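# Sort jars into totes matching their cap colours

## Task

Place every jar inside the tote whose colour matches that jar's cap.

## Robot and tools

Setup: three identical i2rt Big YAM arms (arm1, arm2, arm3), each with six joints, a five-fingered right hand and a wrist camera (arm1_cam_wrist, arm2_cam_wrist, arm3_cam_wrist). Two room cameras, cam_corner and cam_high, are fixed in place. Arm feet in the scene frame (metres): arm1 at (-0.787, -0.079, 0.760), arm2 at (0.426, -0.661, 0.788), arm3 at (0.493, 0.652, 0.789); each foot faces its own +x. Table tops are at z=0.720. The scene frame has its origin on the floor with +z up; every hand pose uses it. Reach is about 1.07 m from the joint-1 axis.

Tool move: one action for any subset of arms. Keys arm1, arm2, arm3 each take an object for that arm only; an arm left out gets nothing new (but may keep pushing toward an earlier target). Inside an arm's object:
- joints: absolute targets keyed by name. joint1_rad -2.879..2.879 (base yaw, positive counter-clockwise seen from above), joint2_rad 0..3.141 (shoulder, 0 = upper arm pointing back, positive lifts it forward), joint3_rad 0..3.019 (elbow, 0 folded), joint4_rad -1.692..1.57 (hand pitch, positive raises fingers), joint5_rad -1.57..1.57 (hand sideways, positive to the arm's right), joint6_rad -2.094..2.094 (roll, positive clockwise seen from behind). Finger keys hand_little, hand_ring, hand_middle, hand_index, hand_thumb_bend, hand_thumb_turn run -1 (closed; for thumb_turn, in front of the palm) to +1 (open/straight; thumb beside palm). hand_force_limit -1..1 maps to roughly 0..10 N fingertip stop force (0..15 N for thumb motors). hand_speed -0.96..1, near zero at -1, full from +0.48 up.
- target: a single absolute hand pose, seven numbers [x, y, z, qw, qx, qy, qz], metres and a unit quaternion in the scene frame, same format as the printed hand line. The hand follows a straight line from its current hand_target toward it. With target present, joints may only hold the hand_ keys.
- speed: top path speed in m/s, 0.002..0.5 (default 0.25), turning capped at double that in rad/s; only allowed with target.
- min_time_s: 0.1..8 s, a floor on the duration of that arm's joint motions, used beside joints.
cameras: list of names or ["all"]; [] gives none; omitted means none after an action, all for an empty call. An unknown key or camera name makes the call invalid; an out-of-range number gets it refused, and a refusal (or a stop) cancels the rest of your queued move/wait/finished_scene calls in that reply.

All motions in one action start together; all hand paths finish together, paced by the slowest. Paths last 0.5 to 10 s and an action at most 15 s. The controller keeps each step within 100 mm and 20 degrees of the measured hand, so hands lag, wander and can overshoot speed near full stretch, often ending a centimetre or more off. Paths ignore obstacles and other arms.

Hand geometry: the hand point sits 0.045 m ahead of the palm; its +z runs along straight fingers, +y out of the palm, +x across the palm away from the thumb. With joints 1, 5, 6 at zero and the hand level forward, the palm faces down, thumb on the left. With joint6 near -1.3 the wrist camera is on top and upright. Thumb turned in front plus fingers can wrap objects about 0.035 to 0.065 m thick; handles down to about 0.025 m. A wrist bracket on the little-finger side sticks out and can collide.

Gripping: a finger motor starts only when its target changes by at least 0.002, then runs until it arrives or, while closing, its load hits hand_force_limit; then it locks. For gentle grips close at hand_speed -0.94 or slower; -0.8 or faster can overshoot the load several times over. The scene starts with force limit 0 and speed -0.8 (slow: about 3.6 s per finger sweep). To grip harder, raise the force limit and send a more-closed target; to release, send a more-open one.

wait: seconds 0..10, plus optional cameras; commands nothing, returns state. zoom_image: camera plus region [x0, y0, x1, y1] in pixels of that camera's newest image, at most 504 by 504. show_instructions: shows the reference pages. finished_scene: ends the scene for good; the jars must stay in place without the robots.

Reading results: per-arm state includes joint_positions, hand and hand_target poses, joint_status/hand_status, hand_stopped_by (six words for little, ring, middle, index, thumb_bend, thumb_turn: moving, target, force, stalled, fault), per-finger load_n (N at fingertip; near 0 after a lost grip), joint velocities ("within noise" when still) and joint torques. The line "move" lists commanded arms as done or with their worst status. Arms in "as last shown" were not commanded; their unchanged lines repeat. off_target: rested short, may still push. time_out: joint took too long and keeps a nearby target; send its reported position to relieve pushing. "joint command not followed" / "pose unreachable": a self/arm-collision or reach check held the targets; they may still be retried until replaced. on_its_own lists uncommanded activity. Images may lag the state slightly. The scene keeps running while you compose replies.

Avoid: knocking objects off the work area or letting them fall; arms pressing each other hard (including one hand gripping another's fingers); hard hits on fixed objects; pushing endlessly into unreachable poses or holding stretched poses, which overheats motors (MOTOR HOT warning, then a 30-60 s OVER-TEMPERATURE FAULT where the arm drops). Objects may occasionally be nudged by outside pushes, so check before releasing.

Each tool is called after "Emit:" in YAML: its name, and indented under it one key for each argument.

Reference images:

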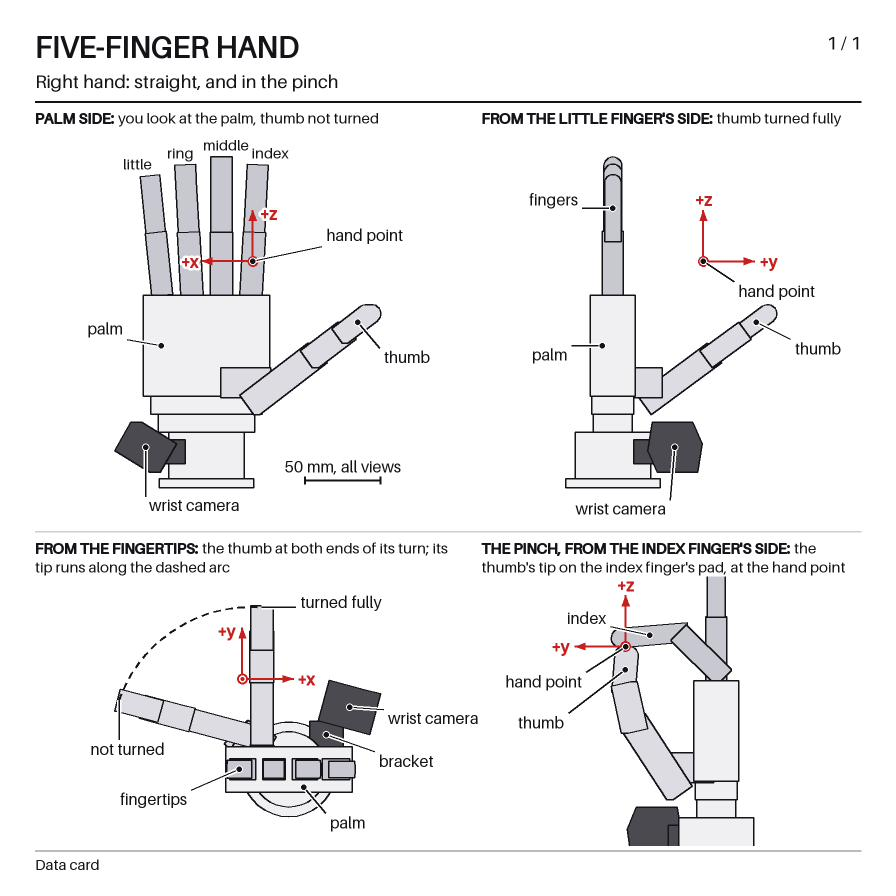

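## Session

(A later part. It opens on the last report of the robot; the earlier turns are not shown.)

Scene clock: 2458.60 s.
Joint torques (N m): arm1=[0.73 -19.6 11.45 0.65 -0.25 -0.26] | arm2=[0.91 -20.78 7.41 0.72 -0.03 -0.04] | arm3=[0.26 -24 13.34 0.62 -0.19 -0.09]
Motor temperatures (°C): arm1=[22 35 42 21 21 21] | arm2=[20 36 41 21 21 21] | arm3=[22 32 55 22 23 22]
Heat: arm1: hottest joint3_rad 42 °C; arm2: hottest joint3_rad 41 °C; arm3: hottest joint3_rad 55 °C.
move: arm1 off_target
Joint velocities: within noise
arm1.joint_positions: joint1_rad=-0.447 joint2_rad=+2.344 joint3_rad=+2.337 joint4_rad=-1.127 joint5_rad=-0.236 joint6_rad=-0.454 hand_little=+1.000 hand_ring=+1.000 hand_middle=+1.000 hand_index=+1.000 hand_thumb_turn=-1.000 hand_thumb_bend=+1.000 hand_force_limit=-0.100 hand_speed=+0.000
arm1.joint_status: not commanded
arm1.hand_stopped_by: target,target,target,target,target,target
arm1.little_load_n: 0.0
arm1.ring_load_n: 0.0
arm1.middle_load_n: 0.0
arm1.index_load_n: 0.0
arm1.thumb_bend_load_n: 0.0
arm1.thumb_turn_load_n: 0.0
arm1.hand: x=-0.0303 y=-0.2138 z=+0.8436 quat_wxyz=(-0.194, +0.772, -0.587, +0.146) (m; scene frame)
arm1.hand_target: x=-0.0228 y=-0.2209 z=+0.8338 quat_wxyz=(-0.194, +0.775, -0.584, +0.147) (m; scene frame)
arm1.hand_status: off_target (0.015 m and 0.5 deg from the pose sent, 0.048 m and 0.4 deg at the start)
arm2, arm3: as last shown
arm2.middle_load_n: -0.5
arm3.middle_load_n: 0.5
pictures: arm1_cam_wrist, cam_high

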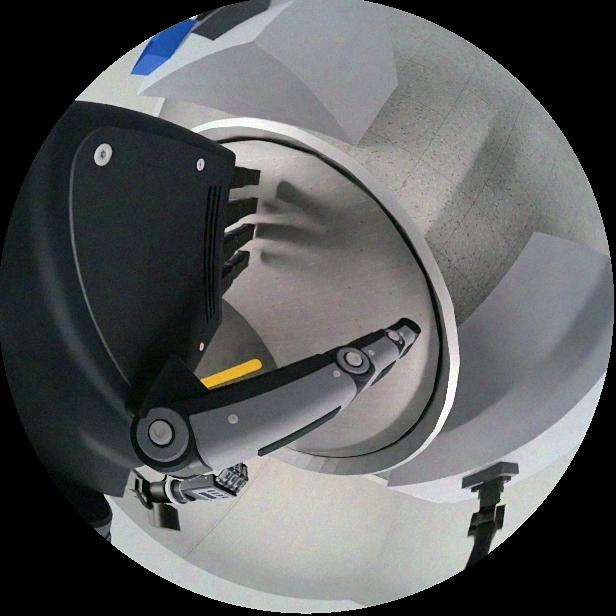

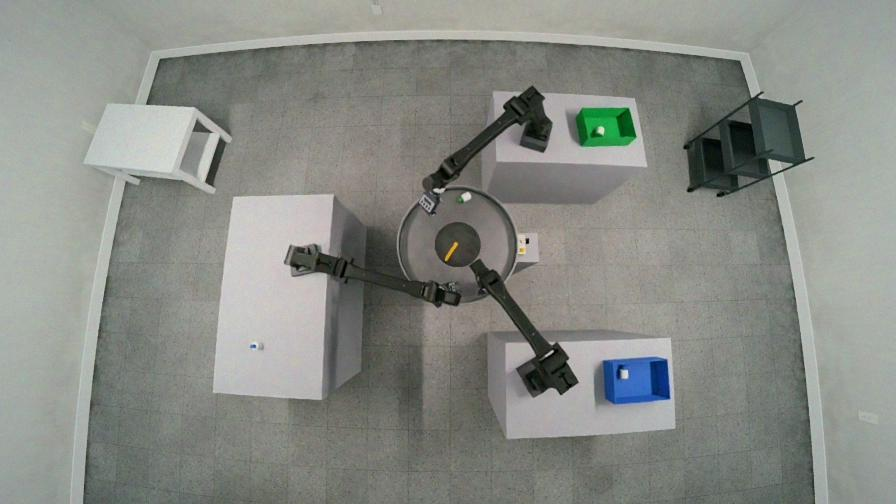

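Emit:
wait:
  seconds: 0.1
  cameras: ["cam_high", "arm3_cam_wrist"]

Emit:
zoom_image:
  camera: "cam_high"
  region: [380, 170, 540, 330]

Scene clock: 2463.37 s.
Joint torques (N m): arm1=[0.79 -19.55 11.51 0.64 -0.25 -0.26] | arm2=[0.79 -20.72 7.41 0.72 -0.03 -0.05] | arm3=[-0.62 -24.82 13.29 0.8 -0.19 -0.05]
Motor temperatures (°C): arm1=[22 35 41 21 22 21] | arm2=[20 36 41 21 21 21] | arm3=[22 32 55 22 23 22]
Heat: arm1: hottest joint3_rad 41 °C; arm2: hottest joint3_rad 41 °C; arm3: hottest joint3_rad 55 °C.
Joint velocities: within noise
arm1.joint_positions: joint1_rad=-0.447 joint2_rad=+2.344 joint3_rad=+2.338 joint4_rad=-1.127 joint5_rad=-0.236 joint6_rad=-0.454 hand_little=+1.000 hand_ring=+1.000 hand_middle=+1.000 hand_index=+1.000 hand_thumb_turn=-1.000 hand_thumb_bend=+1.000 hand_force_limit=-0.100 hand_speed=+0.000
arm1.joint_status: not commanded
arm1.hand_stopped_by: target,target,target,target,target,target
arm1.little_load_n: 0.0
arm1.ring_load_n: 0.0
arm1.middle_load_n: 0.0
arm1.index_load_n: 0.0
arm1.thumb_bend_load_n: 0.0
arm1.thumb_turn_load_n: 0.0
arm1.hand: x=-0.0303 y=-0.2138 z=+0.8439 quat_wxyz=(-0.194, +0.772, -0.587, +0.146) (m; scene frame)
arm1.hand_target: x=-0.0228 y=-0.2209 z=+0.8337 quat_wxyz=(-0.194, +0.775, -0.584, +0.147) (m; scene frame)
arm1.hand_status: off_target (0.015 m and 0.5 deg from the pose sent, 0.048 m and 0.4 deg at the start)
arm2.joint_positions: joint1_rad=+0.054 joint2_rad=+1.844 joint3_rad=+1.445 joint4_rad=-1.202 joint5_rad=-0.017 joint6_rad=-0.573 hand_little=+1.000 hand_ring=+1.000 hand_middle=+1.000 hand_index=+1.000 hand_thumb_turn=-1.000 hand_thumb_bend=+1.000 hand_force_limit=-0.200 hand_speed=+0.000
arm2.joint_status: not commanded
arm2.hand_stopped_by: target,target,target,target,target,target
arm2.little_load_n: 0.0
arm2.ring_load_n: 0.0
arm2.middle_load_n: 0.0
arm2.index_load_n: 0.0
arm2.thumb_bend_load_n: 0.0
arm2.thumb_turn_load_n: 0.0
arm2.hand: x=+0.1833 y=-0.2641 z=+0.8582 quat_wxyz=(+0.006, +0.844, +0.535, -0.010) (m; scene frame)
arm2.hand_target: x=+0.1761 y=-0.2641 z=+0.8719 quat_wxyz=(-0.015, +0.843, +0.537, -0.010) (m; scene frame)
arm2.hand_status: not commanded
arm3.joint_positions: joint1_rad=-0.588 joint2_rad=+2.047 joint3_rad=+1.843 joint4_rad=-0.624 joint5_rad=-0.072 joint6_rad=-0.075 hand_little=-0.080 hand_ring=-0.080 hand_middle=-0.080 hand_index=-0.080 hand_thumb_turn=-1.000 hand_thumb_bend=+1.000 hand_force_limit=-0.200 hand_speed=+0.200
arm3.joint_status: not commanded
arm3.hand_stopped_by: target,target,target,target,target,target
arm3.little_load_n: 0.0
arm3.ring_load_n: 0.0
arm3.middle_load_n: 0.0
arm3.index_load_n: 0.0
arm3.thumb_bend_load_n: 0.0
arm3.thumb_turn_load_n: 0.0
arm3.hand: x=-0.0828 y=+0.1463 z=+0.8987 quat_wxyz=(+0.137, -0.364, -0.860, +0.331) (m; scene frame)
arm3.hand_target: x=-0.0987 y=+0.1411 z=+0.9301 quat_wxyz=(+0.150, -0.361, -0.850, +0.352) (m; scene frame)
arm3.hand_status: not commanded
wait: 0.10 s; at rest from the start
pictures: arm3_cam_wrist, cam_high

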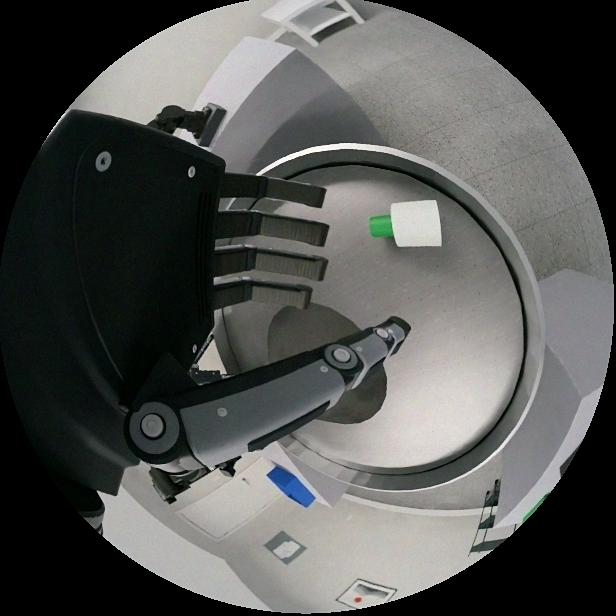

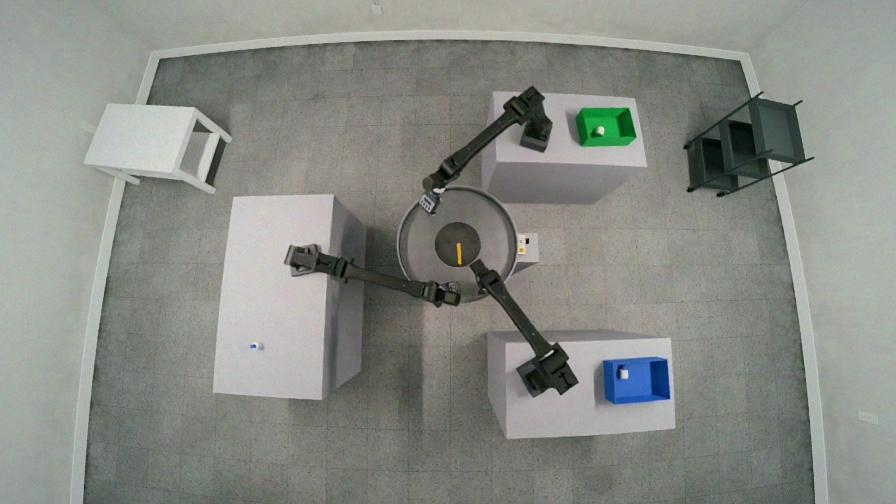

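Scaled by 3.150 from the camera's 896x504 image, which has a finer 1280x720 frame.

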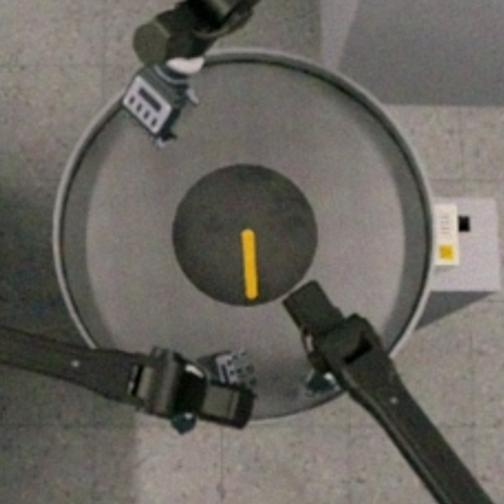

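Emit:
move:
  arm1: {"target": [-0.09, -0.2, 0.97, 0.1933, -0.7750, 0.5839, -0.1456], "speed": 0.15}
  arm2: {"target": [0.178, -0.278, 0.873, 0.0147, -0.8432, -0.5373, 0.0093], "speed": 0.05}
  arm3: {"target": [0.08, 0.18, 0.97, -0.0250, 0.0357, 0.8184, -0.5731], "speed": 0.2, "joints": {"hand_speed": 0, "hand_index": 1, "hand_middle": 1, "hand_ring": 1, "hand_little": 1}}

Emit:
move:
  arm1: {"joints": {"joint1_rad": -0.40, "joint2_rad": 0.95, "joint3_rad": 0.8, "joint4_rad": -0.17, "joint5_rad": -0.19, "joint6_rad": -1.57}, "min_time_s": 4}
  arm3: {"target": [0.280, -0.015, 0.93, -0.0250, 0.0357, 0.8184, -0.5731], "speed": 0.2}
  cameras: ["cam_high", "arm3_cam_wrist"]

Emit:
zoom_image:
  camera: "cam_high"
  region: [380, 170, 540, 330]

Scene clock: 2549.17 s.
Joint torques (N m): arm1=[1.2 -21.54 7.36 0.65 -0.04 -0.11] | arm2=[0.97 -20.31 7.38 0.72 -0.03 -0.05] | arm3=[-1.03 -18.43 7.8 1.76 -0.43 -0.11]
Motor temperatures (°C): arm1=[22 36 43 21 21 21] | arm2=[20 38 39 20 21 21] | arm3=[22 33 56 22 23 22]
Heat: arm1: hottest joint3_rad 43 °C; arm2: hottest joint3_rad 39 °C; arm3: hottest joint3_rad 56 °C.
move: arm1 done; arm2 off_target; arm3 off_target
Joint velocities: within noise
arm1.joint_positions: joint1_rad=-0.446 joint2_rad=+2.136 joint3_rad=+2.295 joint4_rad=-1.286 joint5_rad=-0.240 joint6_rad=-0.465 hand_little=+1.000 hand_ring=+1.000 hand_middle=+1.000 hand_index=+1.000 hand_thumb_turn=-1.000 hand_thumb_bend=+1.000 hand_force_limit=-0.100 hand_speed=+0.000
arm1.joint_status: not commanded
arm1.hand_stopped_by: target,target,target,target,target,target
arm1.little_load_n: 0.0
arm1.ring_load_n: 0.0
arm1.middle_load_n: 0.0
arm1.index_load_n: 0.0
arm1.thumb_bend_load_n: 0.0
arm1.thumb_turn_load_n: 0.0
arm1.hand: x=-0.0845 y=-0.1997 z=+0.9672 quat_wxyz=(-0.196, +0.776, -0.581, +0.149) (m; scene frame)
arm1.hand_target: x=-0.0899 y=-0.2001 z=+0.9699 quat_wxyz=(-0.193, +0.775, -0.584, +0.146) (m; scene frame)
arm1.hand_status: done (0.006 m and 0.6 deg from the pose sent, 0.140 m and 0.5 deg at the start)
arm2.joint_positions: joint1_rad=+0.064 joint2_rad=+1.812 joint3_rad=+1.403 joint4_rad=-1.192 joint5_rad=-0.017 joint6_rad=-0.562 hand_little=+1.000 hand_ring=+1.000 hand_middle=+1.000 hand_index=+1.000 hand_thumb_turn=-1.000 hand_thumb_bend=+1.000 hand_force_limit=-0.200 hand_speed=+0.000
arm2.joint_status: not commanded
arm2.hand_stopped_by: target,target,target,target,target,target
arm2.little_load_n: 0.0
arm2.ring_load_n: 0.0
arm2.middle_load_n: 0.0
arm2.index_load_n: 0.0
arm2.thumb_bend_load_n: 0.0
arm2.thumb_turn_load_n: 0.0
arm2.hand: x=+0.1856 y=-0.2779 z=+0.8595 quat_wxyz=(+0.007, +0.845, +0.535, -0.010) (m; scene frame)
arm2.hand_target: x=+0.1781 y=-0.2781 z=+0.8729 quat_wxyz=(-0.014, +0.843, +0.537, -0.010) (m; scene frame)
arm2.hand_status: off_target (0.016 m and 2.5 deg from the pose sent, 0.021 m and 2.4 deg at the start)
arm3.joint_positions: joint1_rad=-0.626 joint2_rad=+1.649 joint3_rad=+1.212 joint4_rad=-0.085 joint5_rad=-0.790 joint6_rad=-0.372 hand_little=+1.000 hand_ring=+1.000 hand_middle=+1.000 hand_index=+1.000 hand_thumb_turn=-1.000 hand_thumb_bend=+1.000 hand_force_limit=-0.200 hand_speed=+0.000
arm3.joint_status: all done
arm3.hand_stopped_by: target,target,target,target,target,target
arm3.little_load_n: 0.0
arm3.ring_load_n: 0.0
arm3.middle_load_n: 0.0
arm3.index_load_n: 0.0
arm3.thumb_bend_load_n: 0.0
arm3.thumb_turn_load_n: 0.0
arm3.hand: x=+0.0825 y=+0.1757 z=+0.9602 quat_wxyz=(+0.013, -0.042, -0.823, +0.566) (m; scene frame)
arm3.hand_target: x=+0.0800 y=+0.1800 z=+0.9699 quat_wxyz=(+0.025, -0.036, -0.818, +0.573) (m; scene frame)
arm3.hand_status: off_target (0.011 m and 1.9 deg from the pose sent, 0.181 m and 49.1 deg at the start)
pictures: none

Scene clock: 2553.87 s.
Joint torques (N m): arm1=[2.37 -4.84 7.92 2.48 0.08 -0.27] | arm2=[1.03 -20.25 7.36 0.73 -0.03 -0.04] | arm3=[0.21 -16.32 12.21 1.98 -0.14 0.02]
Motor temperatures (°C): arm1=[22 36 43 21 21 21] | arm2=[20 38 39 20 21 21] | arm3=[22 33 56 22 23 22]
Heat: arm1: hottest joint3_rad 43 °C; arm2: hottest joint3_rad 39 °C; arm3: hottest joint3_rad 56 °C.
move: arm1 done; arm3 off_target
Joint velocities: within noise
arm1.joint_positions: joint1_rad=-0.412 joint2_rad=+0.960 joint3_rad=+0.811 joint4_rad=-0.187 joint5_rad=-0.193 joint6_rad=-1.556 hand_little=+1.000 hand_ring=+1.000 hand_middle=+1.000 hand_index=+1.000 hand_thumb_turn=-1.000 hand_thumb_bend=+1.000 hand_force_limit=-0.100 hand_speed=+0.000
arm1.joint_status: all done
arm1.hand_stopped_by: target,target,target,target,target,target
arm1.little_load_n: 0.0
arm1.ring_load_n: 0.0
arm1.middle_load_n: 0.0
arm1.index_load_n: 0.0
arm1.thumb_bend_load_n: 0.0
arm1.thumb_turn_load_n: 0.5
arm1.hand: x=-0.3121 y=-0.1977 z=+1.0607 quat_wxyz=(-0.024, +0.814, -0.032, +0.580) (m; scene frame)
arm1.hand_target: x=-0.3121 y=-0.1926 z=+1.0640 quat_wxyz=(-0.021, +0.810, -0.021, +0.586) (m; scene frame)
arm1.hand_status: not commanded
arm2: as last shown
arm3.joint_positions: joint1_rad=-0.108 joint2_rad=+1.722 joint3_rad=+1.146 joint4_rad=+0.165 joint5_rad=-0.315 joint6_rad=-0.135 hand_little=+1.000 hand_ring=+1.000 hand_middle=+1.000 hand_index=+1.000 hand_thumb_turn=-1.000 hand_thumb_bend=+1.000 hand_force_limit=-0.200 hand_speed=+0.000
arm3.joint_status: not commanded
arm3.hand_stopped_by: target,target,target,target,target,target
arm3.little_load_n: 0.0
arm3.ring_load_n: 0.0
arm3.middle_load_n: 0.0
arm3.index_load_n: 0.0
arm3.thumb_bend_load_n: 0.0
arm3.thumb_turn_load_n: 0.0
arm3.hand: x=+0.2907 y=+0.0049 z=+0.9088 quat_wxyz=(+0.018, -0.036, -0.832, +0.553) (m; scene frame)
arm3.hand_target: x=+0.2805 y=-0.0132 z=+0.9305 quat_wxyz=(+0.025, -0.036, -0.818, +0.573) (m; scene frame)
arm3.hand_status: off_target (0.031 m and 2.9 deg from the pose sent, 0.276 m and 1.9 deg at the start)
pictures: arm3_cam_wrist, cam_high

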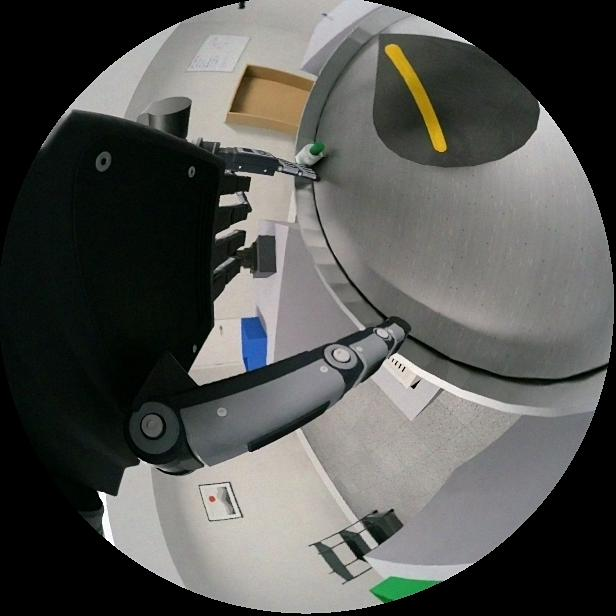

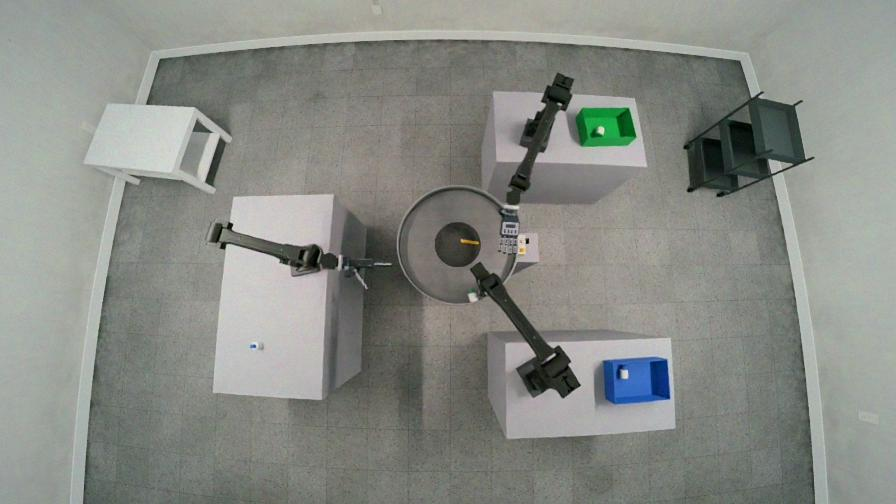

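Scaled by 3.150 from the camera's 896x504 image, which has a finer 1280x720 frame.

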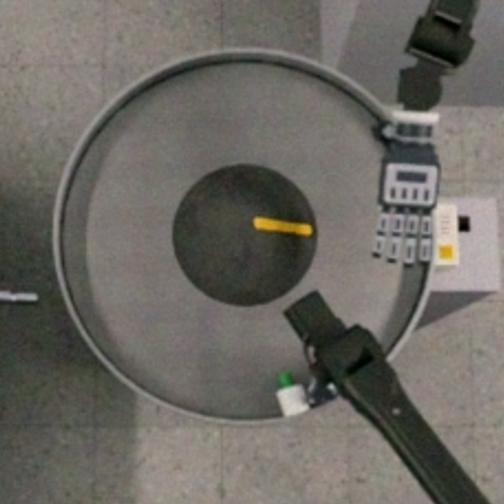

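Emit:
move:
  arm3: {"target": [0.289, -0.108, 0.93, -0.0996, 0.1422, 0.8067, -0.5649], "speed": 0.12}

Emit:
move:
  arm3: {"target": [0.289, -0.108, 0.868, -0.0996, 0.1422, 0.8067, -0.5649], "speed": 0.06}
  cameras: ["cam_high", "arm3_cam_wrist", "cam_corner"]

Emit:
zoom_image:
  camera: "cam_high"
  region: [380, 170, 540, 330]

Scene clock: 2576.90 s.
Joint torques (N m): arm1=[2.32 -4.84 7.92 2.48 0.08 -0.29] | arm2=[0.97 -20.25 7.38 0.73 -0.02 -0.04] | arm3=[1.38 -18.67 13.15 1.22 -0.04 0.08]
Motor temperatures (°C): arm1=[22 32 42 21 21 21] | arm2=[20 39 38 20 21 21] | arm3=[22 33 59 22 23 22]
Heat: arm1: hottest joint3_rad 42 °C; arm2: hottest joint2_rad 39 °C; arm3: hottest joint3_rad 59 °C.
move: arm3 off_target
Joint velocities: within noise
arm1, arm2: as last shown
arm1.hand: x=-0.3121 y=-0.1978 z=+1.0607 quat_wxyz=(-0.024, +0.814, -0.032, +0.580) (m; scene frame)
arm3.joint_positions: joint1_rad=+0.027 joint2_rad=+1.875 joint3_rad=+1.371 joint4_rad=+0.135 joint5_rad=+0.063 joint6_rad=+0.005 hand_little=+1.000 hand_ring=+1.000 hand_middle=+1.000 hand_index=+1.000 hand_thumb_turn=-1.000 hand_thumb_bend=+1.000 hand_force_limit=-0.200 hand_speed=+0.000
arm3.joint_status: not commanded
arm3.hand_stopped_by: target,target,target,target,target,target
arm3.little_load_n: 0.0
arm3.ring_load_n: 0.0
arm3.middle_load_n: 0.0
arm3.index_load_n: 0.0
arm3.thumb_bend_load_n: 0.0
arm3.thumb_turn_load_n: 0.0
arm3.hand: x=+0.2925 y=-0.0877 z=+0.9145 quat_wxyz=(+0.101, -0.141, -0.816, +0.552) (m; scene frame)
arm3.hand_target: x=+0.2895 y=-0.1063 z=+0.9301 quat_wxyz=(+0.100, -0.142, -0.807, +0.565) (m; scene frame)
arm3.hand_status: off_target (0.026 m and 1.8 deg from the pose sent, 0.115 m and 15.7 deg at the start)
pictures: none

Scene clock: 2578.53 s.
Joint torques (N m): arm1=[2.37 -4.78 7.92 2.5 0.08 -0.29] | arm2=[0.97 -20.31 7.39 0.75 -0.03 -0.04] | arm3=[1.44 -19.31 8.87 1.98 -0.06 0.05]
Motor temperatures (°C): arm1=[22 32 42 21 21 21] | arm2=[20 39 38 20 21 21] | arm3=[22 33 58 22 23 22]
Heat: arm1: hottest joint3_rad 42 °C; arm2: hottest joint2_rad 39 °C; arm3: hottest joint3_rad 58 °C.
move: arm3 done
Joint velocities: within noise
arm1, arm2: as last shown
arm1.thumb_turn_load_n: 0.0
arm2.index_load_n: -0.5
arm3.joint_positions: joint1_rad=+0.027 joint2_rad=+1.965 joint3_rad=+1.372 joint4_rad=+0.248 joint5_rad=+0.063 joint6_rad=+0.006 hand_little=+1.000 hand_ring=+1.000 hand_middle=+1.000 hand_index=+1.000 hand_thumb_turn=-1.000 hand_thumb_bend=+1.000 hand_force_limit=-0.200 hand_speed=+0.000
arm3.joint_status: not commanded
arm3.hand_stopped_by: target,target,target,target,target,target
arm3.little_load_n: 0.0
arm3.ring_load_n: 0.0
arm3.middle_load_n: 0.0
arm3.index_load_n: 0.0
arm3.thumb_bend_load_n: 0.0
arm3.thumb_turn_load_n: 0.0
arm3.hand: x=+0.2885 y=-0.1025 z=+0.8738 quat_wxyz=(+0.102, -0.140, -0.809, +0.562) (m; scene frame)
arm3.hand_target: x=+0.2891 y=-0.1078 z=+0.8680 quat_wxyz=(+0.100, -0.142, -0.807, +0.565) (m; scene frame)
arm3.hand_status: done (0.008 m and 0.5 deg from the pose sent, 0.051 m and 1.8 deg at the start)
pictures: arm3_cam_wrist, cam_corner, cam_high

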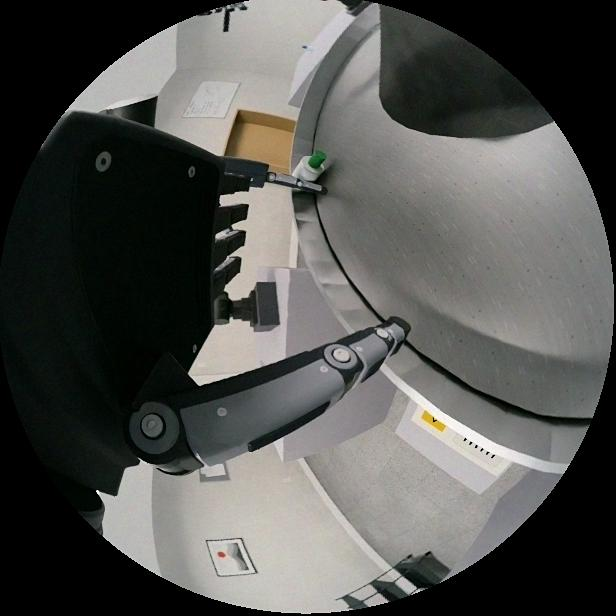

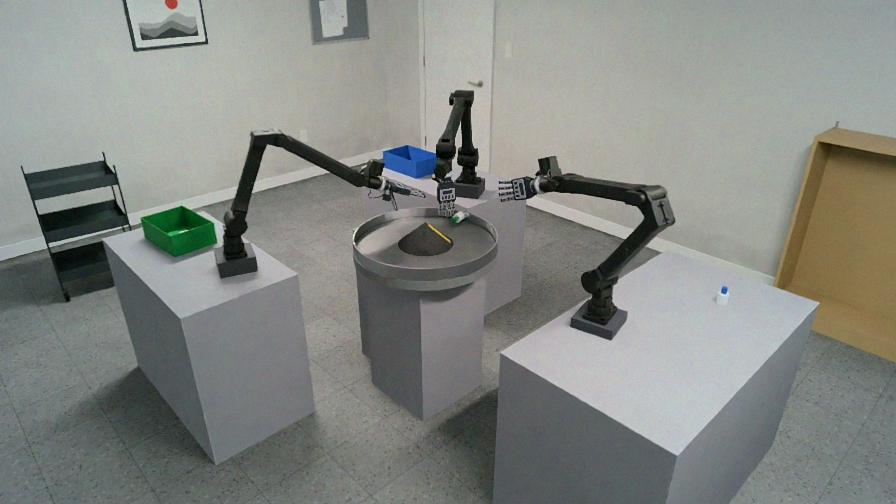

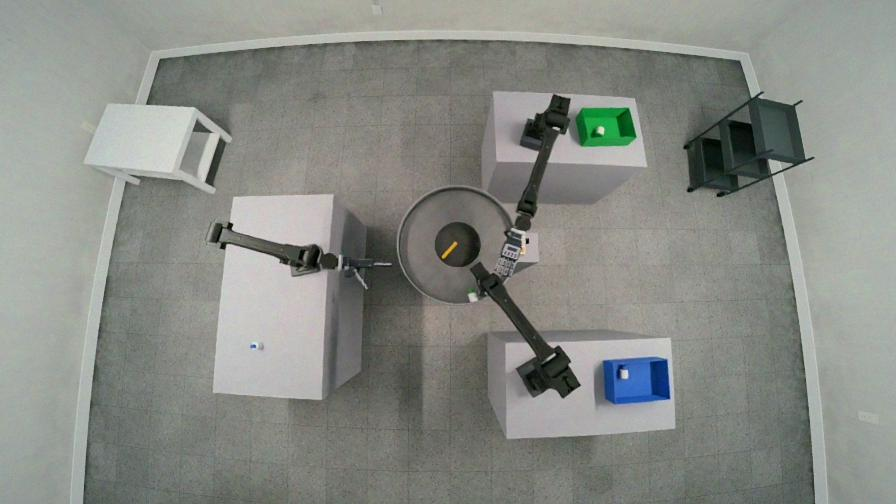

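Scaled by 3.150 from the camera's 896x504 image, which has a finer 1280x720 frame.

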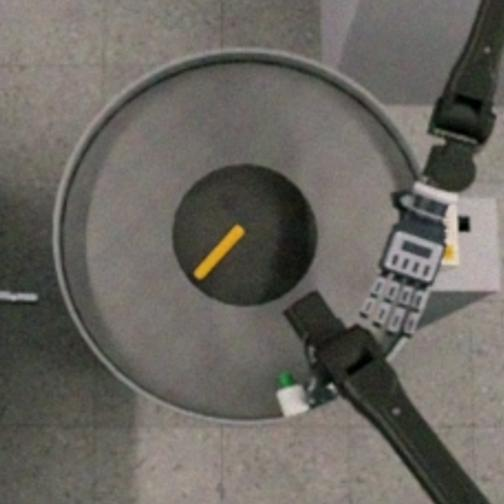

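Emit:
move:
  arm3: {"target": [0.291, -0.106, 0.838, -0.0996, 0.1422, 0.8067, -0.5649], "speed": 0.05}
  cameras: ["arm3_cam_wrist", "cam_corner"]

Emit:
zoom_image:
  camera: "cam_corner"
  region: [340, 150, 520, 280]

Emit:
zoom_image:
  camera: "arm3_cam_wrist"
  region: [200, 130, 500, 430]

Scene clock: 2594.70 s.
Joint torques (N m): arm1=[2.32 -4.78 7.92 2.5 0.08 -0.3] | arm2=[1.03 -20.19 7.39 0.75 -0.03 -0.04] | arm3=[1.08 -20.13 7.3 1.96 -0.03 0.08]
Motor temperatures (°C): arm1=[22 30 42 21 21 21] | arm2=[20 39 37 20 21 21] | arm3=[22 32 56 22 23 22]
Heat: arm1: hottest joint3_rad 42 °C; arm2: hottest joint2_rad 39 °C; arm3: hottest joint3_rad 56 °C.
move: arm3 off_target
Joint velocities: within noise
arm1, arm2: as last shown
arm1.thumb_turn_load_n: 0.5
arm2.index_load_n: 0.0
arm3.joint_positions: joint1_rad=+0.027 joint2_rad=+2.006 joint3_rad=+1.362 joint4_rad=+0.315 joint5_rad=+0.063 joint6_rad=+0.006 hand_little=+1.000 hand_ring=+1.000 hand_middle=+1.000 hand_index=+1.000 hand_thumb_turn=-1.000 hand_thumb_bend=+1.000 hand_force_limit=-0.200 hand_speed=+0.000
arm3.joint_status: not commanded
arm3.hand_stopped_by: target,target,target,target,target,target
arm3.little_load_n: 0.0
arm3.ring_load_n: 0.0
arm3.middle_load_n: 0.0
arm3.index_load_n: 0.0
arm3.thumb_bend_load_n: 0.0
arm3.thumb_turn_load_n: 0.0
arm3.hand: x=+0.2876 y=-0.1063 z=+0.8525 quat_wxyz=(+0.103, -0.140, -0.804, +0.569) (m; scene frame)
arm3.hand_target: x=+0.2911 y=-0.1056 z=+0.8382 quat_wxyz=(+0.100, -0.142, -0.807, +0.565) (m; scene frame)
arm3.hand_status: off_target (0.015 m and 0.7 deg from the pose sent, 0.036 m and 0.5 deg at the start)
pictures: arm3_cam_wrist, cam_corner

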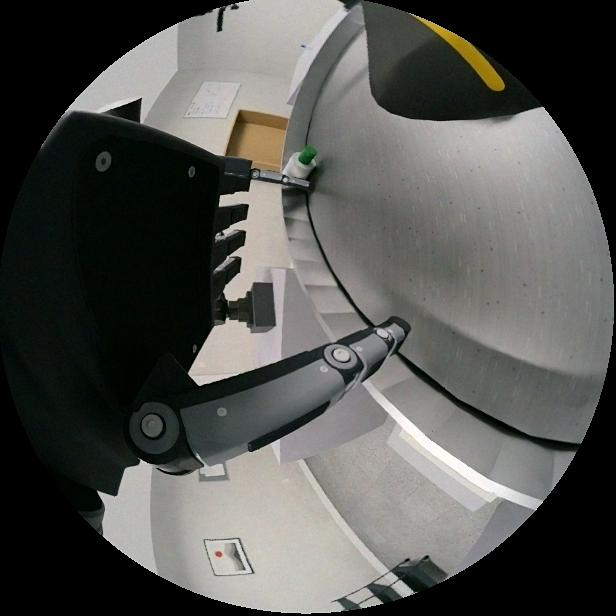

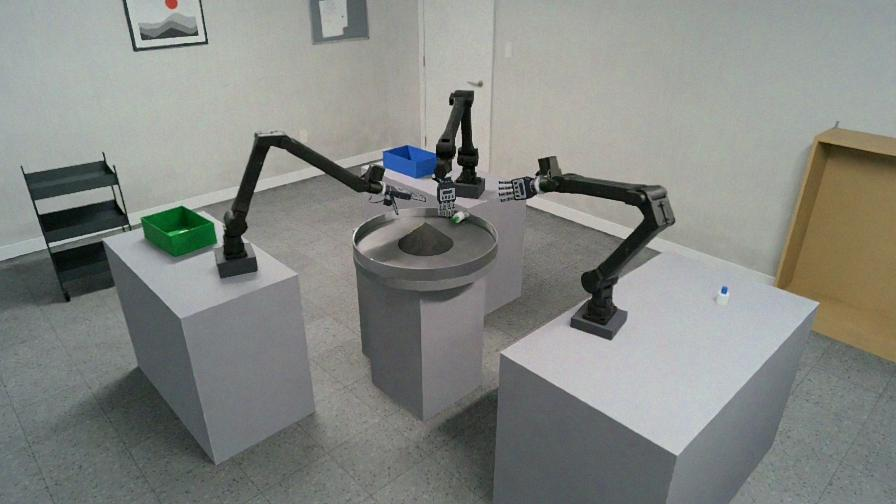

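Scaled by 2.800 from the camera's 896x504 image, which has a finer 1280x720 frame.

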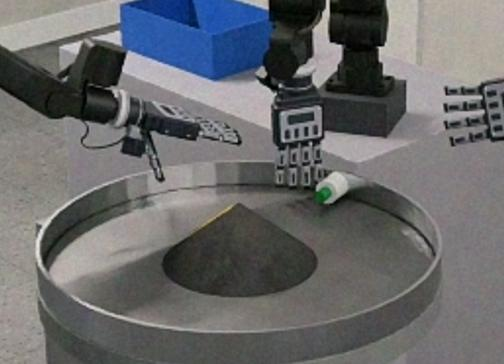

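Scaled by 1.680 from the camera's 616x616 image, which has a finer 880x880 frame.

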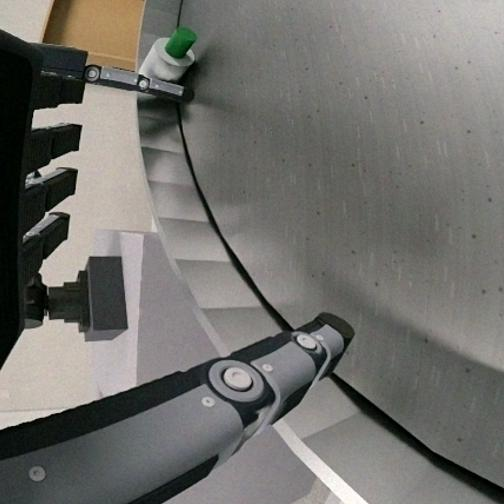

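Emit:
zoom_image:
  camera: "arm3_cam_wrist"
  region: [330, 280, 450, 400]

Emit:
zoom_image:
  camera: "cam_corner"
  region: [370, 180, 460, 235]

Scaled by 4.200 from the camera's 616x616 image, which has a finer 880x880 frame.

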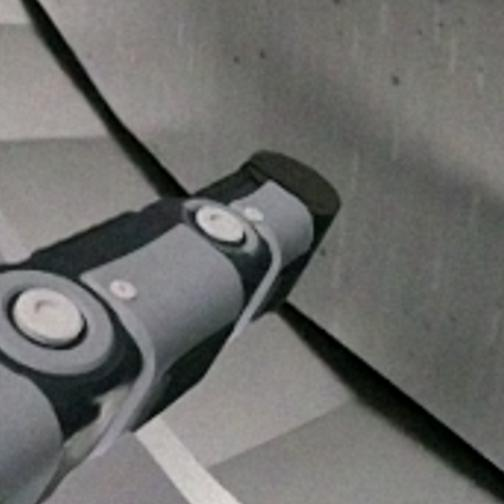

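Scaled by 5.600 from the camera's 896x504 image, which has a finer 1280x720 frame.

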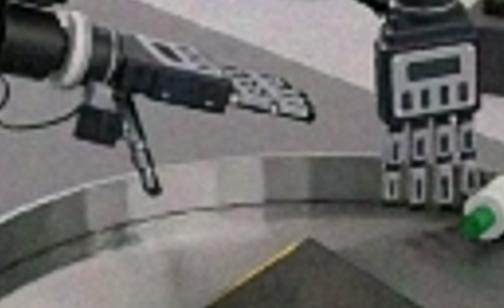

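Emit:
move:
  arm3: {"target": [0.290, -0.107, 0.818, -0.0996, 0.1422, 0.8067, -0.5649], "speed": 0.05}
  cameras: ["arm3_cam_wrist", "cam_corner"]

Emit:
zoom_image:
  camera: "cam_corner"
  region: [370, 180, 460, 235]

Emit:
zoom_image:
  camera: "arm3_cam_wrist"
  region: [330, 280, 450, 400]

Scene clock: 2613.10 s.
Joint torques (N m): arm1=[2.32 -4.84 7.94 2.48 0.08 -0.29] | arm2=[0.97 -20.25 7.39 0.72 -0.02 -0.04] | arm3=[0.85 -20.89 6.9 2.07 -0.11 0.06]
Motor temperatures (°C): arm1=[22 29 42 21 21 21] | arm2=[20 39 37 20 21 21] | arm3=[22 31 52 22 23 22]
Heat: arm1: hottest joint3_rad 42 °C; arm2: hottest joint2_rad 39 °C; arm3: hottest joint3_rad 52 °C.
move: arm3 off_target
Joint velocities: within noise
arm1, arm2: as last shown
arm1.thumb_turn_load_n: 0.0
arm2.joint_positions: joint1_rad=+0.064 joint2_rad=+1.812 joint3_rad=+1.402 joint4_rad=-1.192 joint5_rad=-0.017 joint6_rad=-0.562 hand_little=+1.000 hand_ring=+1.000 hand_middle=+1.000 hand_index=+1.000 hand_thumb_turn=-1.000 hand_thumb_bend=+1.000 hand_force_limit=-0.200 hand_speed=+0.000
arm2.index_load_n: -0.5
arm2.hand: x=+0.1857 y=-0.2781 z=+0.8594 quat_wxyz=(+0.007, +0.845, +0.535, -0.010) (m; scene frame)
arm2.hand_target: x=+0.1782 y=-0.2783 z=+0.8728 quat_wxyz=(-0.014, +0.843, +0.537, -0.010) (m; scene frame)
arm3.joint_positions: joint1_rad=+0.027 joint2_rad=+2.042 joint3_rad=+1.362 joint4_rad=+0.355 joint5_rad=+0.063 joint6_rad=+0.006 hand_little=+1.000 hand_ring=+1.000 hand_middle=+1.000 hand_index=+1.000 hand_thumb_turn=-1.000 hand_thumb_bend=+1.000 hand_force_limit=-0.200 hand_speed=+0.000
arm3.joint_status: not commanded
arm3.hand_stopped_by: target,target,target,target,target,target
arm3.little_load_n: 0.0
arm3.ring_load_n: 0.0
arm3.middle_load_n: 0.0
arm3.index_load_n: 0.0
arm3.thumb_bend_load_n: 0.0
arm3.thumb_turn_load_n: 0.0
arm3.hand: x=+0.2869 y=-0.1092 z=+0.8344 quat_wxyz=(+0.103, -0.140, -0.803, +0.570) (m; scene frame)
arm3.hand_target: x=+0.2901 y=-0.1066 z=+0.8182 quat_wxyz=(+0.100, -0.142, -0.807, +0.565) (m; scene frame)
arm3.hand_status: off_target (0.017 m and 0.8 deg from the pose sent, 0.035 m and 0.7 deg at the start)
pictures: arm3_cam_wrist, cam_corner

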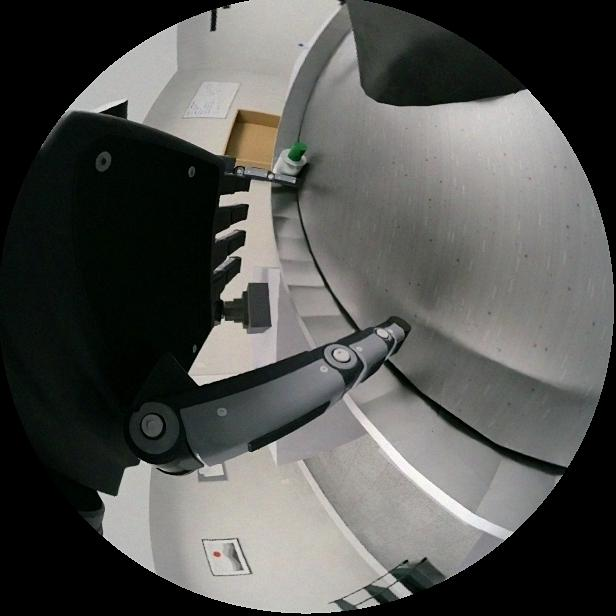

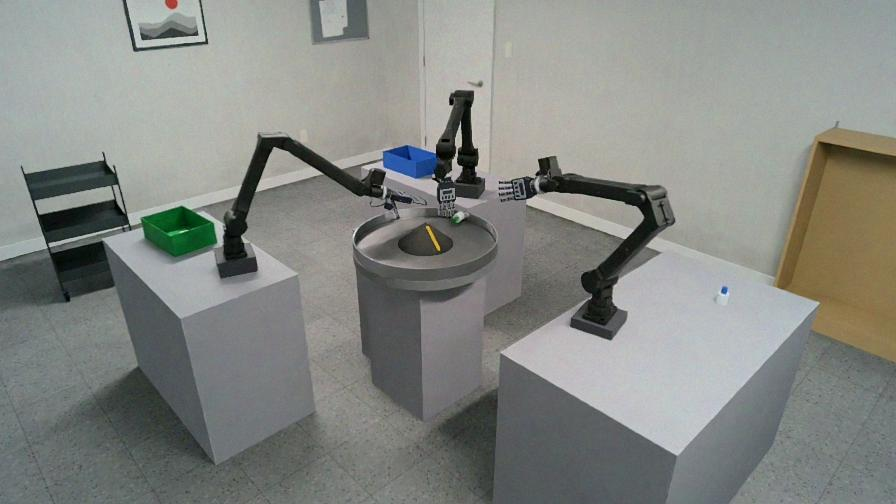

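Scaled by 5.600 from the camera's 896x504 image, which has a finer 1280x720 frame.

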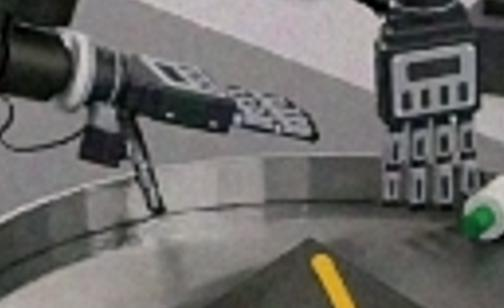

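Scaled by 4.200 from the camera's 616x616 image, which has a finer 880x880 frame.

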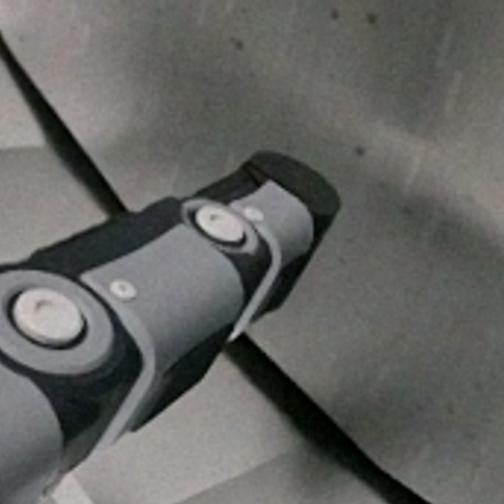

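Emit:
move:
  arm3: {"target": [0.290, -0.106, 0.812, -0.0996, 0.1422, 0.8067, -0.5649], "speed": 0.04}

Emit:
move:
  arm2: {"target": [0.182, -0.282, 1.0, 0.0147, -0.8432, -0.5373, 0.0093], "speed": 0.15}
  cameras: ["arm3_cam_wrist", "cam_high"]

Emit:
wait:
  seconds: 2
  cameras: ["arm3_cam_wrist", "cam_high"]

Scene clock: 2624.13 s.
Joint torques (N m): arm1=[2.37 -4.89 7.92 2.5 0.08 -0.29] | arm2=[0.97 -20.25 7.38 0.75 -0.03 -0.04] | arm3=[1.03 -19.6 7.12 1.96 -0.1 0.04]
Motor temperatures (°C): arm1=[22 28 42 21 21 21] | arm2=[20 39 37 20 21 21] | arm3=[22 31 51 22 23 22]
Heat: arm1: hottest joint3_rad 42 °C; arm2: hottest joint2_rad 39 °C; arm3: hottest joint3_rad 51 °C.
move: arm3 off_target
Joint velocities: within noise
arm1, arm2: as last shown
arm2.index_load_n: 0.0
arm3.joint_positions: joint1_rad=+0.027 joint2_rad=+2.048 joint3_rad=+1.355 joint4_rad=+0.369 joint5_rad=+0.063 joint6_rad=+0.006 hand_little=+1.000 hand_ring=+1.000 hand_middle=+1.000 hand_index=+1.000 hand_thumb_turn=-1.000 hand_thumb_bend=+1.000 hand_force_limit=-0.200 hand_speed=+0.000
arm3.joint_status: not commanded
arm3.hand_stopped_by: target,target,target,target,target,target
arm3.little_load_n: 0.0
arm3.ring_load_n: 0.0
arm3.middle_load_n: 0.0
arm3.index_load_n: 0.0
arm3.thumb_bend_load_n: 0.0
arm3.thumb_turn_load_n: 0.0
arm3.hand: x=+0.2873 y=-0.1080 z=+0.8294 quat_wxyz=(+0.103, -0.140, -0.803, +0.570) (m; scene frame)
arm3.hand_target: x=+0.2901 y=-0.1056 z=+0.8122 quat_wxyz=(+0.100, -0.142, -0.807, +0.565) (m; scene frame)
arm3.hand_status: off_target (0.018 m and 0.9 deg from the pose sent, 0.023 m and 0.8 deg at the start)
pictures: none

Scene clock: 2625.77 s.
Joint torques (N m): arm1=[2.37 -4.78 7.91 2.5 0.08 -0.29] | arm2=[0.79 -18.14 13.37 -0.12 -0.05 -0.1] | arm3=[0.97 -20.01 7.12 2.03 -0.1 0.05]
Motor temperatures (°C): arm1=[22 28 42 21 21 21] | arm2=[20 39 37 20 21 21] | arm3=[22 31 51 22 23 22]
Heat: arm1: hottest joint3_rad 42 °C; arm2: hottest joint2_rad 39 °C; arm3: hottest joint3_rad 51 °C.
move: arm2 off_target
Joint velocities: within noise
arm1, arm3: as last shown
arm1.thumb_turn_load_n: 0.5
arm2.joint_positions: joint1_rad=+0.064 joint2_rad=+1.712 joint3_rad=+1.572 joint4_rad=-1.483 joint5_rad=-0.017 joint6_rad=-0.557 hand_little=+1.000 hand_ring=+1.000 hand_middle=+1.000 hand_index=+1.000 hand_thumb_turn=-1.000 hand_thumb_bend=+1.000 hand_force_limit=-0.200 hand_speed=+0.000
arm2.joint_status: not commanded
arm2.hand_stopped_by: target,target,target,target,target,target
arm2.little_load_n: 0.0
arm2.ring_load_n: 0.5
arm2.middle_load_n: 0.0
arm2.index_load_n: 0.0
arm2.thumb_bend_load_n: 0.0
arm2.thumb_turn_load_n: 0.0
arm2.hand: x=+0.1942 y=-0.2913 z=+0.9736 quat_wxyz=(+0.018, +0.846, +0.533, -0.009) (m; scene frame)
arm2.hand_target: x=+0.1828 y=-0.2833 z=+0.9999 quat_wxyz=(-0.015, +0.843, +0.537, -0.010) (m; scene frame)
arm2.hand_status: off_target (0.031 m and 3.8 deg from the pose sent, 0.141 m and 2.5 deg at the start)
arm3.little_load_n: -0.5
pictures: arm3_cam_wrist, cam_high

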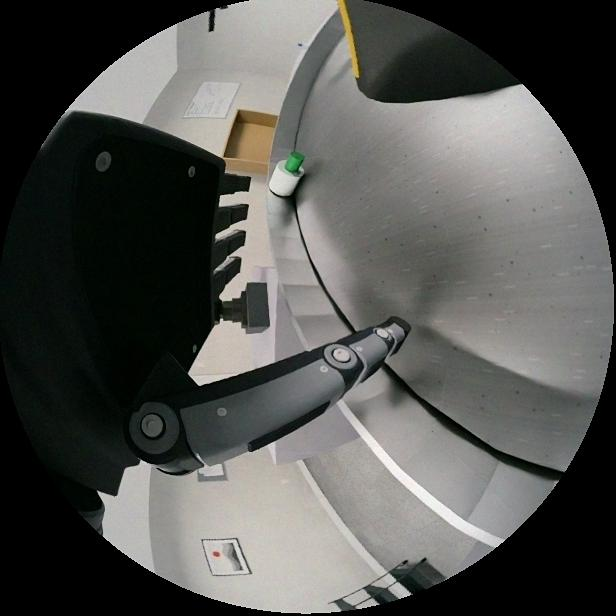

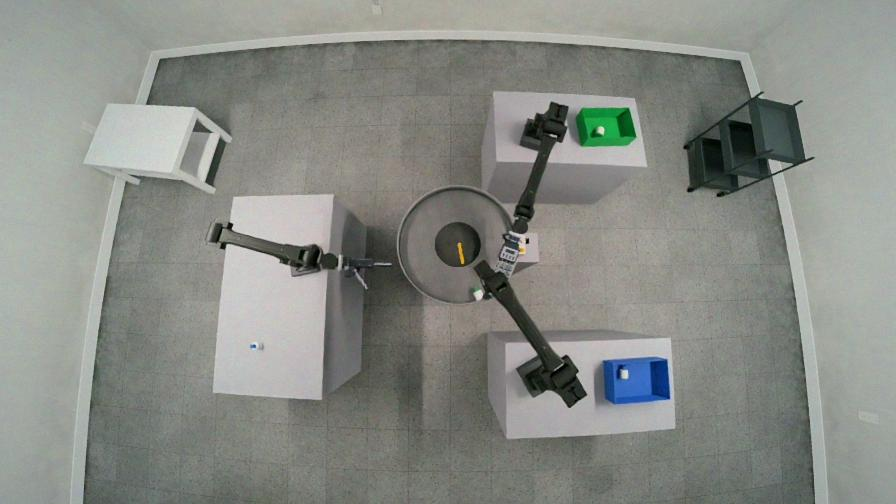

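Scene clock: 2627.77 s.
Joint torques (N m): arm1=[2.37 -4.84 7.91 2.5 0.08 -0.29] | arm2=[0.79 -18.2 13.35 -0.12 -0.06 -0.1] | arm3=[0.56 -19.72 6.98 2.13 -0.11 0.09]
Motor temperatures (°C): arm1=[22 28 42 21 21 21] | arm2=[20 38 37 20 21 21] | arm3=[22 31 51 22 23 22]
Heat: arm1: hottest joint3_rad 42 °C; arm2: hottest joint2_rad 38 °C; arm3: hottest joint3_rad 51 °C.
Joint velocities: within noise
arm1.joint_positions: joint1_rad=-0.412 joint2_rad=+0.960 joint3_rad=+0.811 joint4_rad=-0.187 joint5_rad=-0.193 joint6_rad=-1.556 hand_little=+1.000 hand_ring=+1.000 hand_middle=+1.000 hand_index=+1.000 hand_thumb_turn=-1.000 hand_thumb_bend=+1.000 hand_force_limit=-0.100 hand_speed=+0.000
arm1.joint_status: not commanded
arm1.hand_stopped_by: target,target,target,target,target,target
arm1.little_load_n: 0.0
arm1.ring_load_n: 0.0
arm1.middle_load_n: 0.0
arm1.index_load_n: 0.0
arm1.thumb_bend_load_n: 0.0
arm1.thumb_turn_load_n: 0.0
arm1.hand: x=-0.3121 y=-0.1978 z=+1.0607 quat_wxyz=(-0.024, +0.814, -0.032, +0.580) (m; scene frame)
arm1.hand_target: x=-0.3121 y=-0.1926 z=+1.0640 quat_wxyz=(-0.021, +0.810, -0.021, +0.586) (m; scene frame)
arm1.hand_status: not commanded
arm2.joint_positions: joint1_rad=+0.064 joint2_rad=+1.712 joint3_rad=+1.572 joint4_rad=-1.483 joint5_rad=-0.017 joint6_rad=-0.557 hand_little=+1.000 hand_ring=+1.000 hand_middle=+1.000 hand_index=+1.000 hand_thumb_turn=-1.000 hand_thumb_bend=+1.000 hand_force_limit=-0.200 hand_speed=+0.000
arm2.joint_status: not commanded
arm2.hand_stopped_by: target,target,target,target,target,target
arm2.little_load_n: 0.0
arm2.ring_load_n: 0.0
arm2.middle_load_n: 0.0
arm2.index_load_n: 0.0
arm2.thumb_bend_load_n: 0.0
arm2.thumb_turn_load_n: 0.0
arm2.hand: x=+0.1942 y=-0.2913 z=+0.9736 quat_wxyz=(+0.018, +0.846, +0.533, -0.009) (m; scene frame)
arm2.hand_target: x=+0.1828 y=-0.2833 z=+0.9998 quat_wxyz=(-0.015, +0.843, +0.537, -0.010) (m; scene frame)
arm2.hand_status: off_target (0.031 m and 3.8 deg from the pose sent, 0.141 m and 2.5 deg at the start)
arm3.joint_positions: joint1_rad=+0.027 joint2_rad=+2.048 joint3_rad=+1.355 joint4_rad=+0.369 joint5_rad=+0.063 joint6_rad=+0.006 hand_little=+1.000 hand_ring=+1.000 hand_middle=+1.000 hand_index=+1.000 hand_thumb_turn=-1.000 hand_thumb_bend=+1.000 hand_force_limit=-0.200 hand_speed=+0.000
arm3.joint_status: not commanded
arm3.hand_stopped_by: target,target,target,target,target,target
arm3.little_load_n: 0.0
arm3.ring_load_n: 0.0
arm3.middle_load_n: 0.0
arm3.index_load_n: 0.0
arm3.thumb_bend_load_n: 0.0
arm3.thumb_turn_load_n: -0.5
arm3.hand: x=+0.2873 y=-0.1080 z=+0.8294 quat_wxyz=(+0.103, -0.140, -0.803, +0.570) (m; scene frame)
arm3.hand_target: x=+0.2901 y=-0.1056 z=+0.8122 quat_wxyz=(+0.100, -0.142, -0.807, +0.565) (m; scene frame)
arm3.hand_status: not commanded
wait: 2.00 s; at rest by 0.27 s
pictures: arm3_cam_wrist, cam_high

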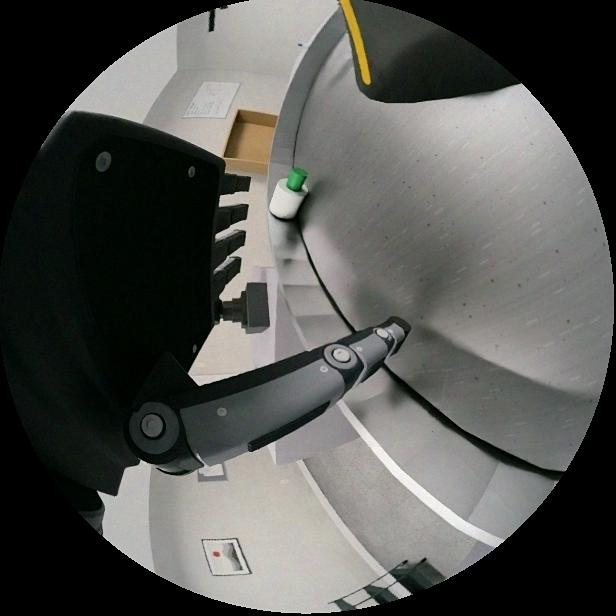

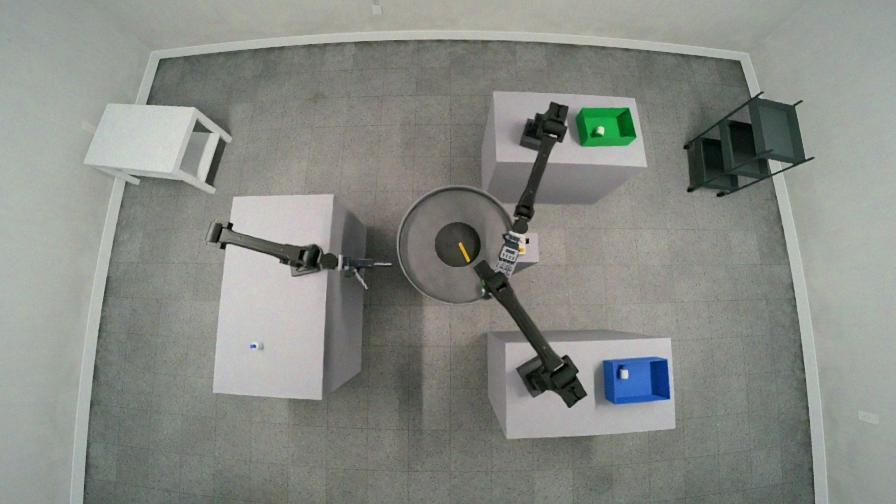

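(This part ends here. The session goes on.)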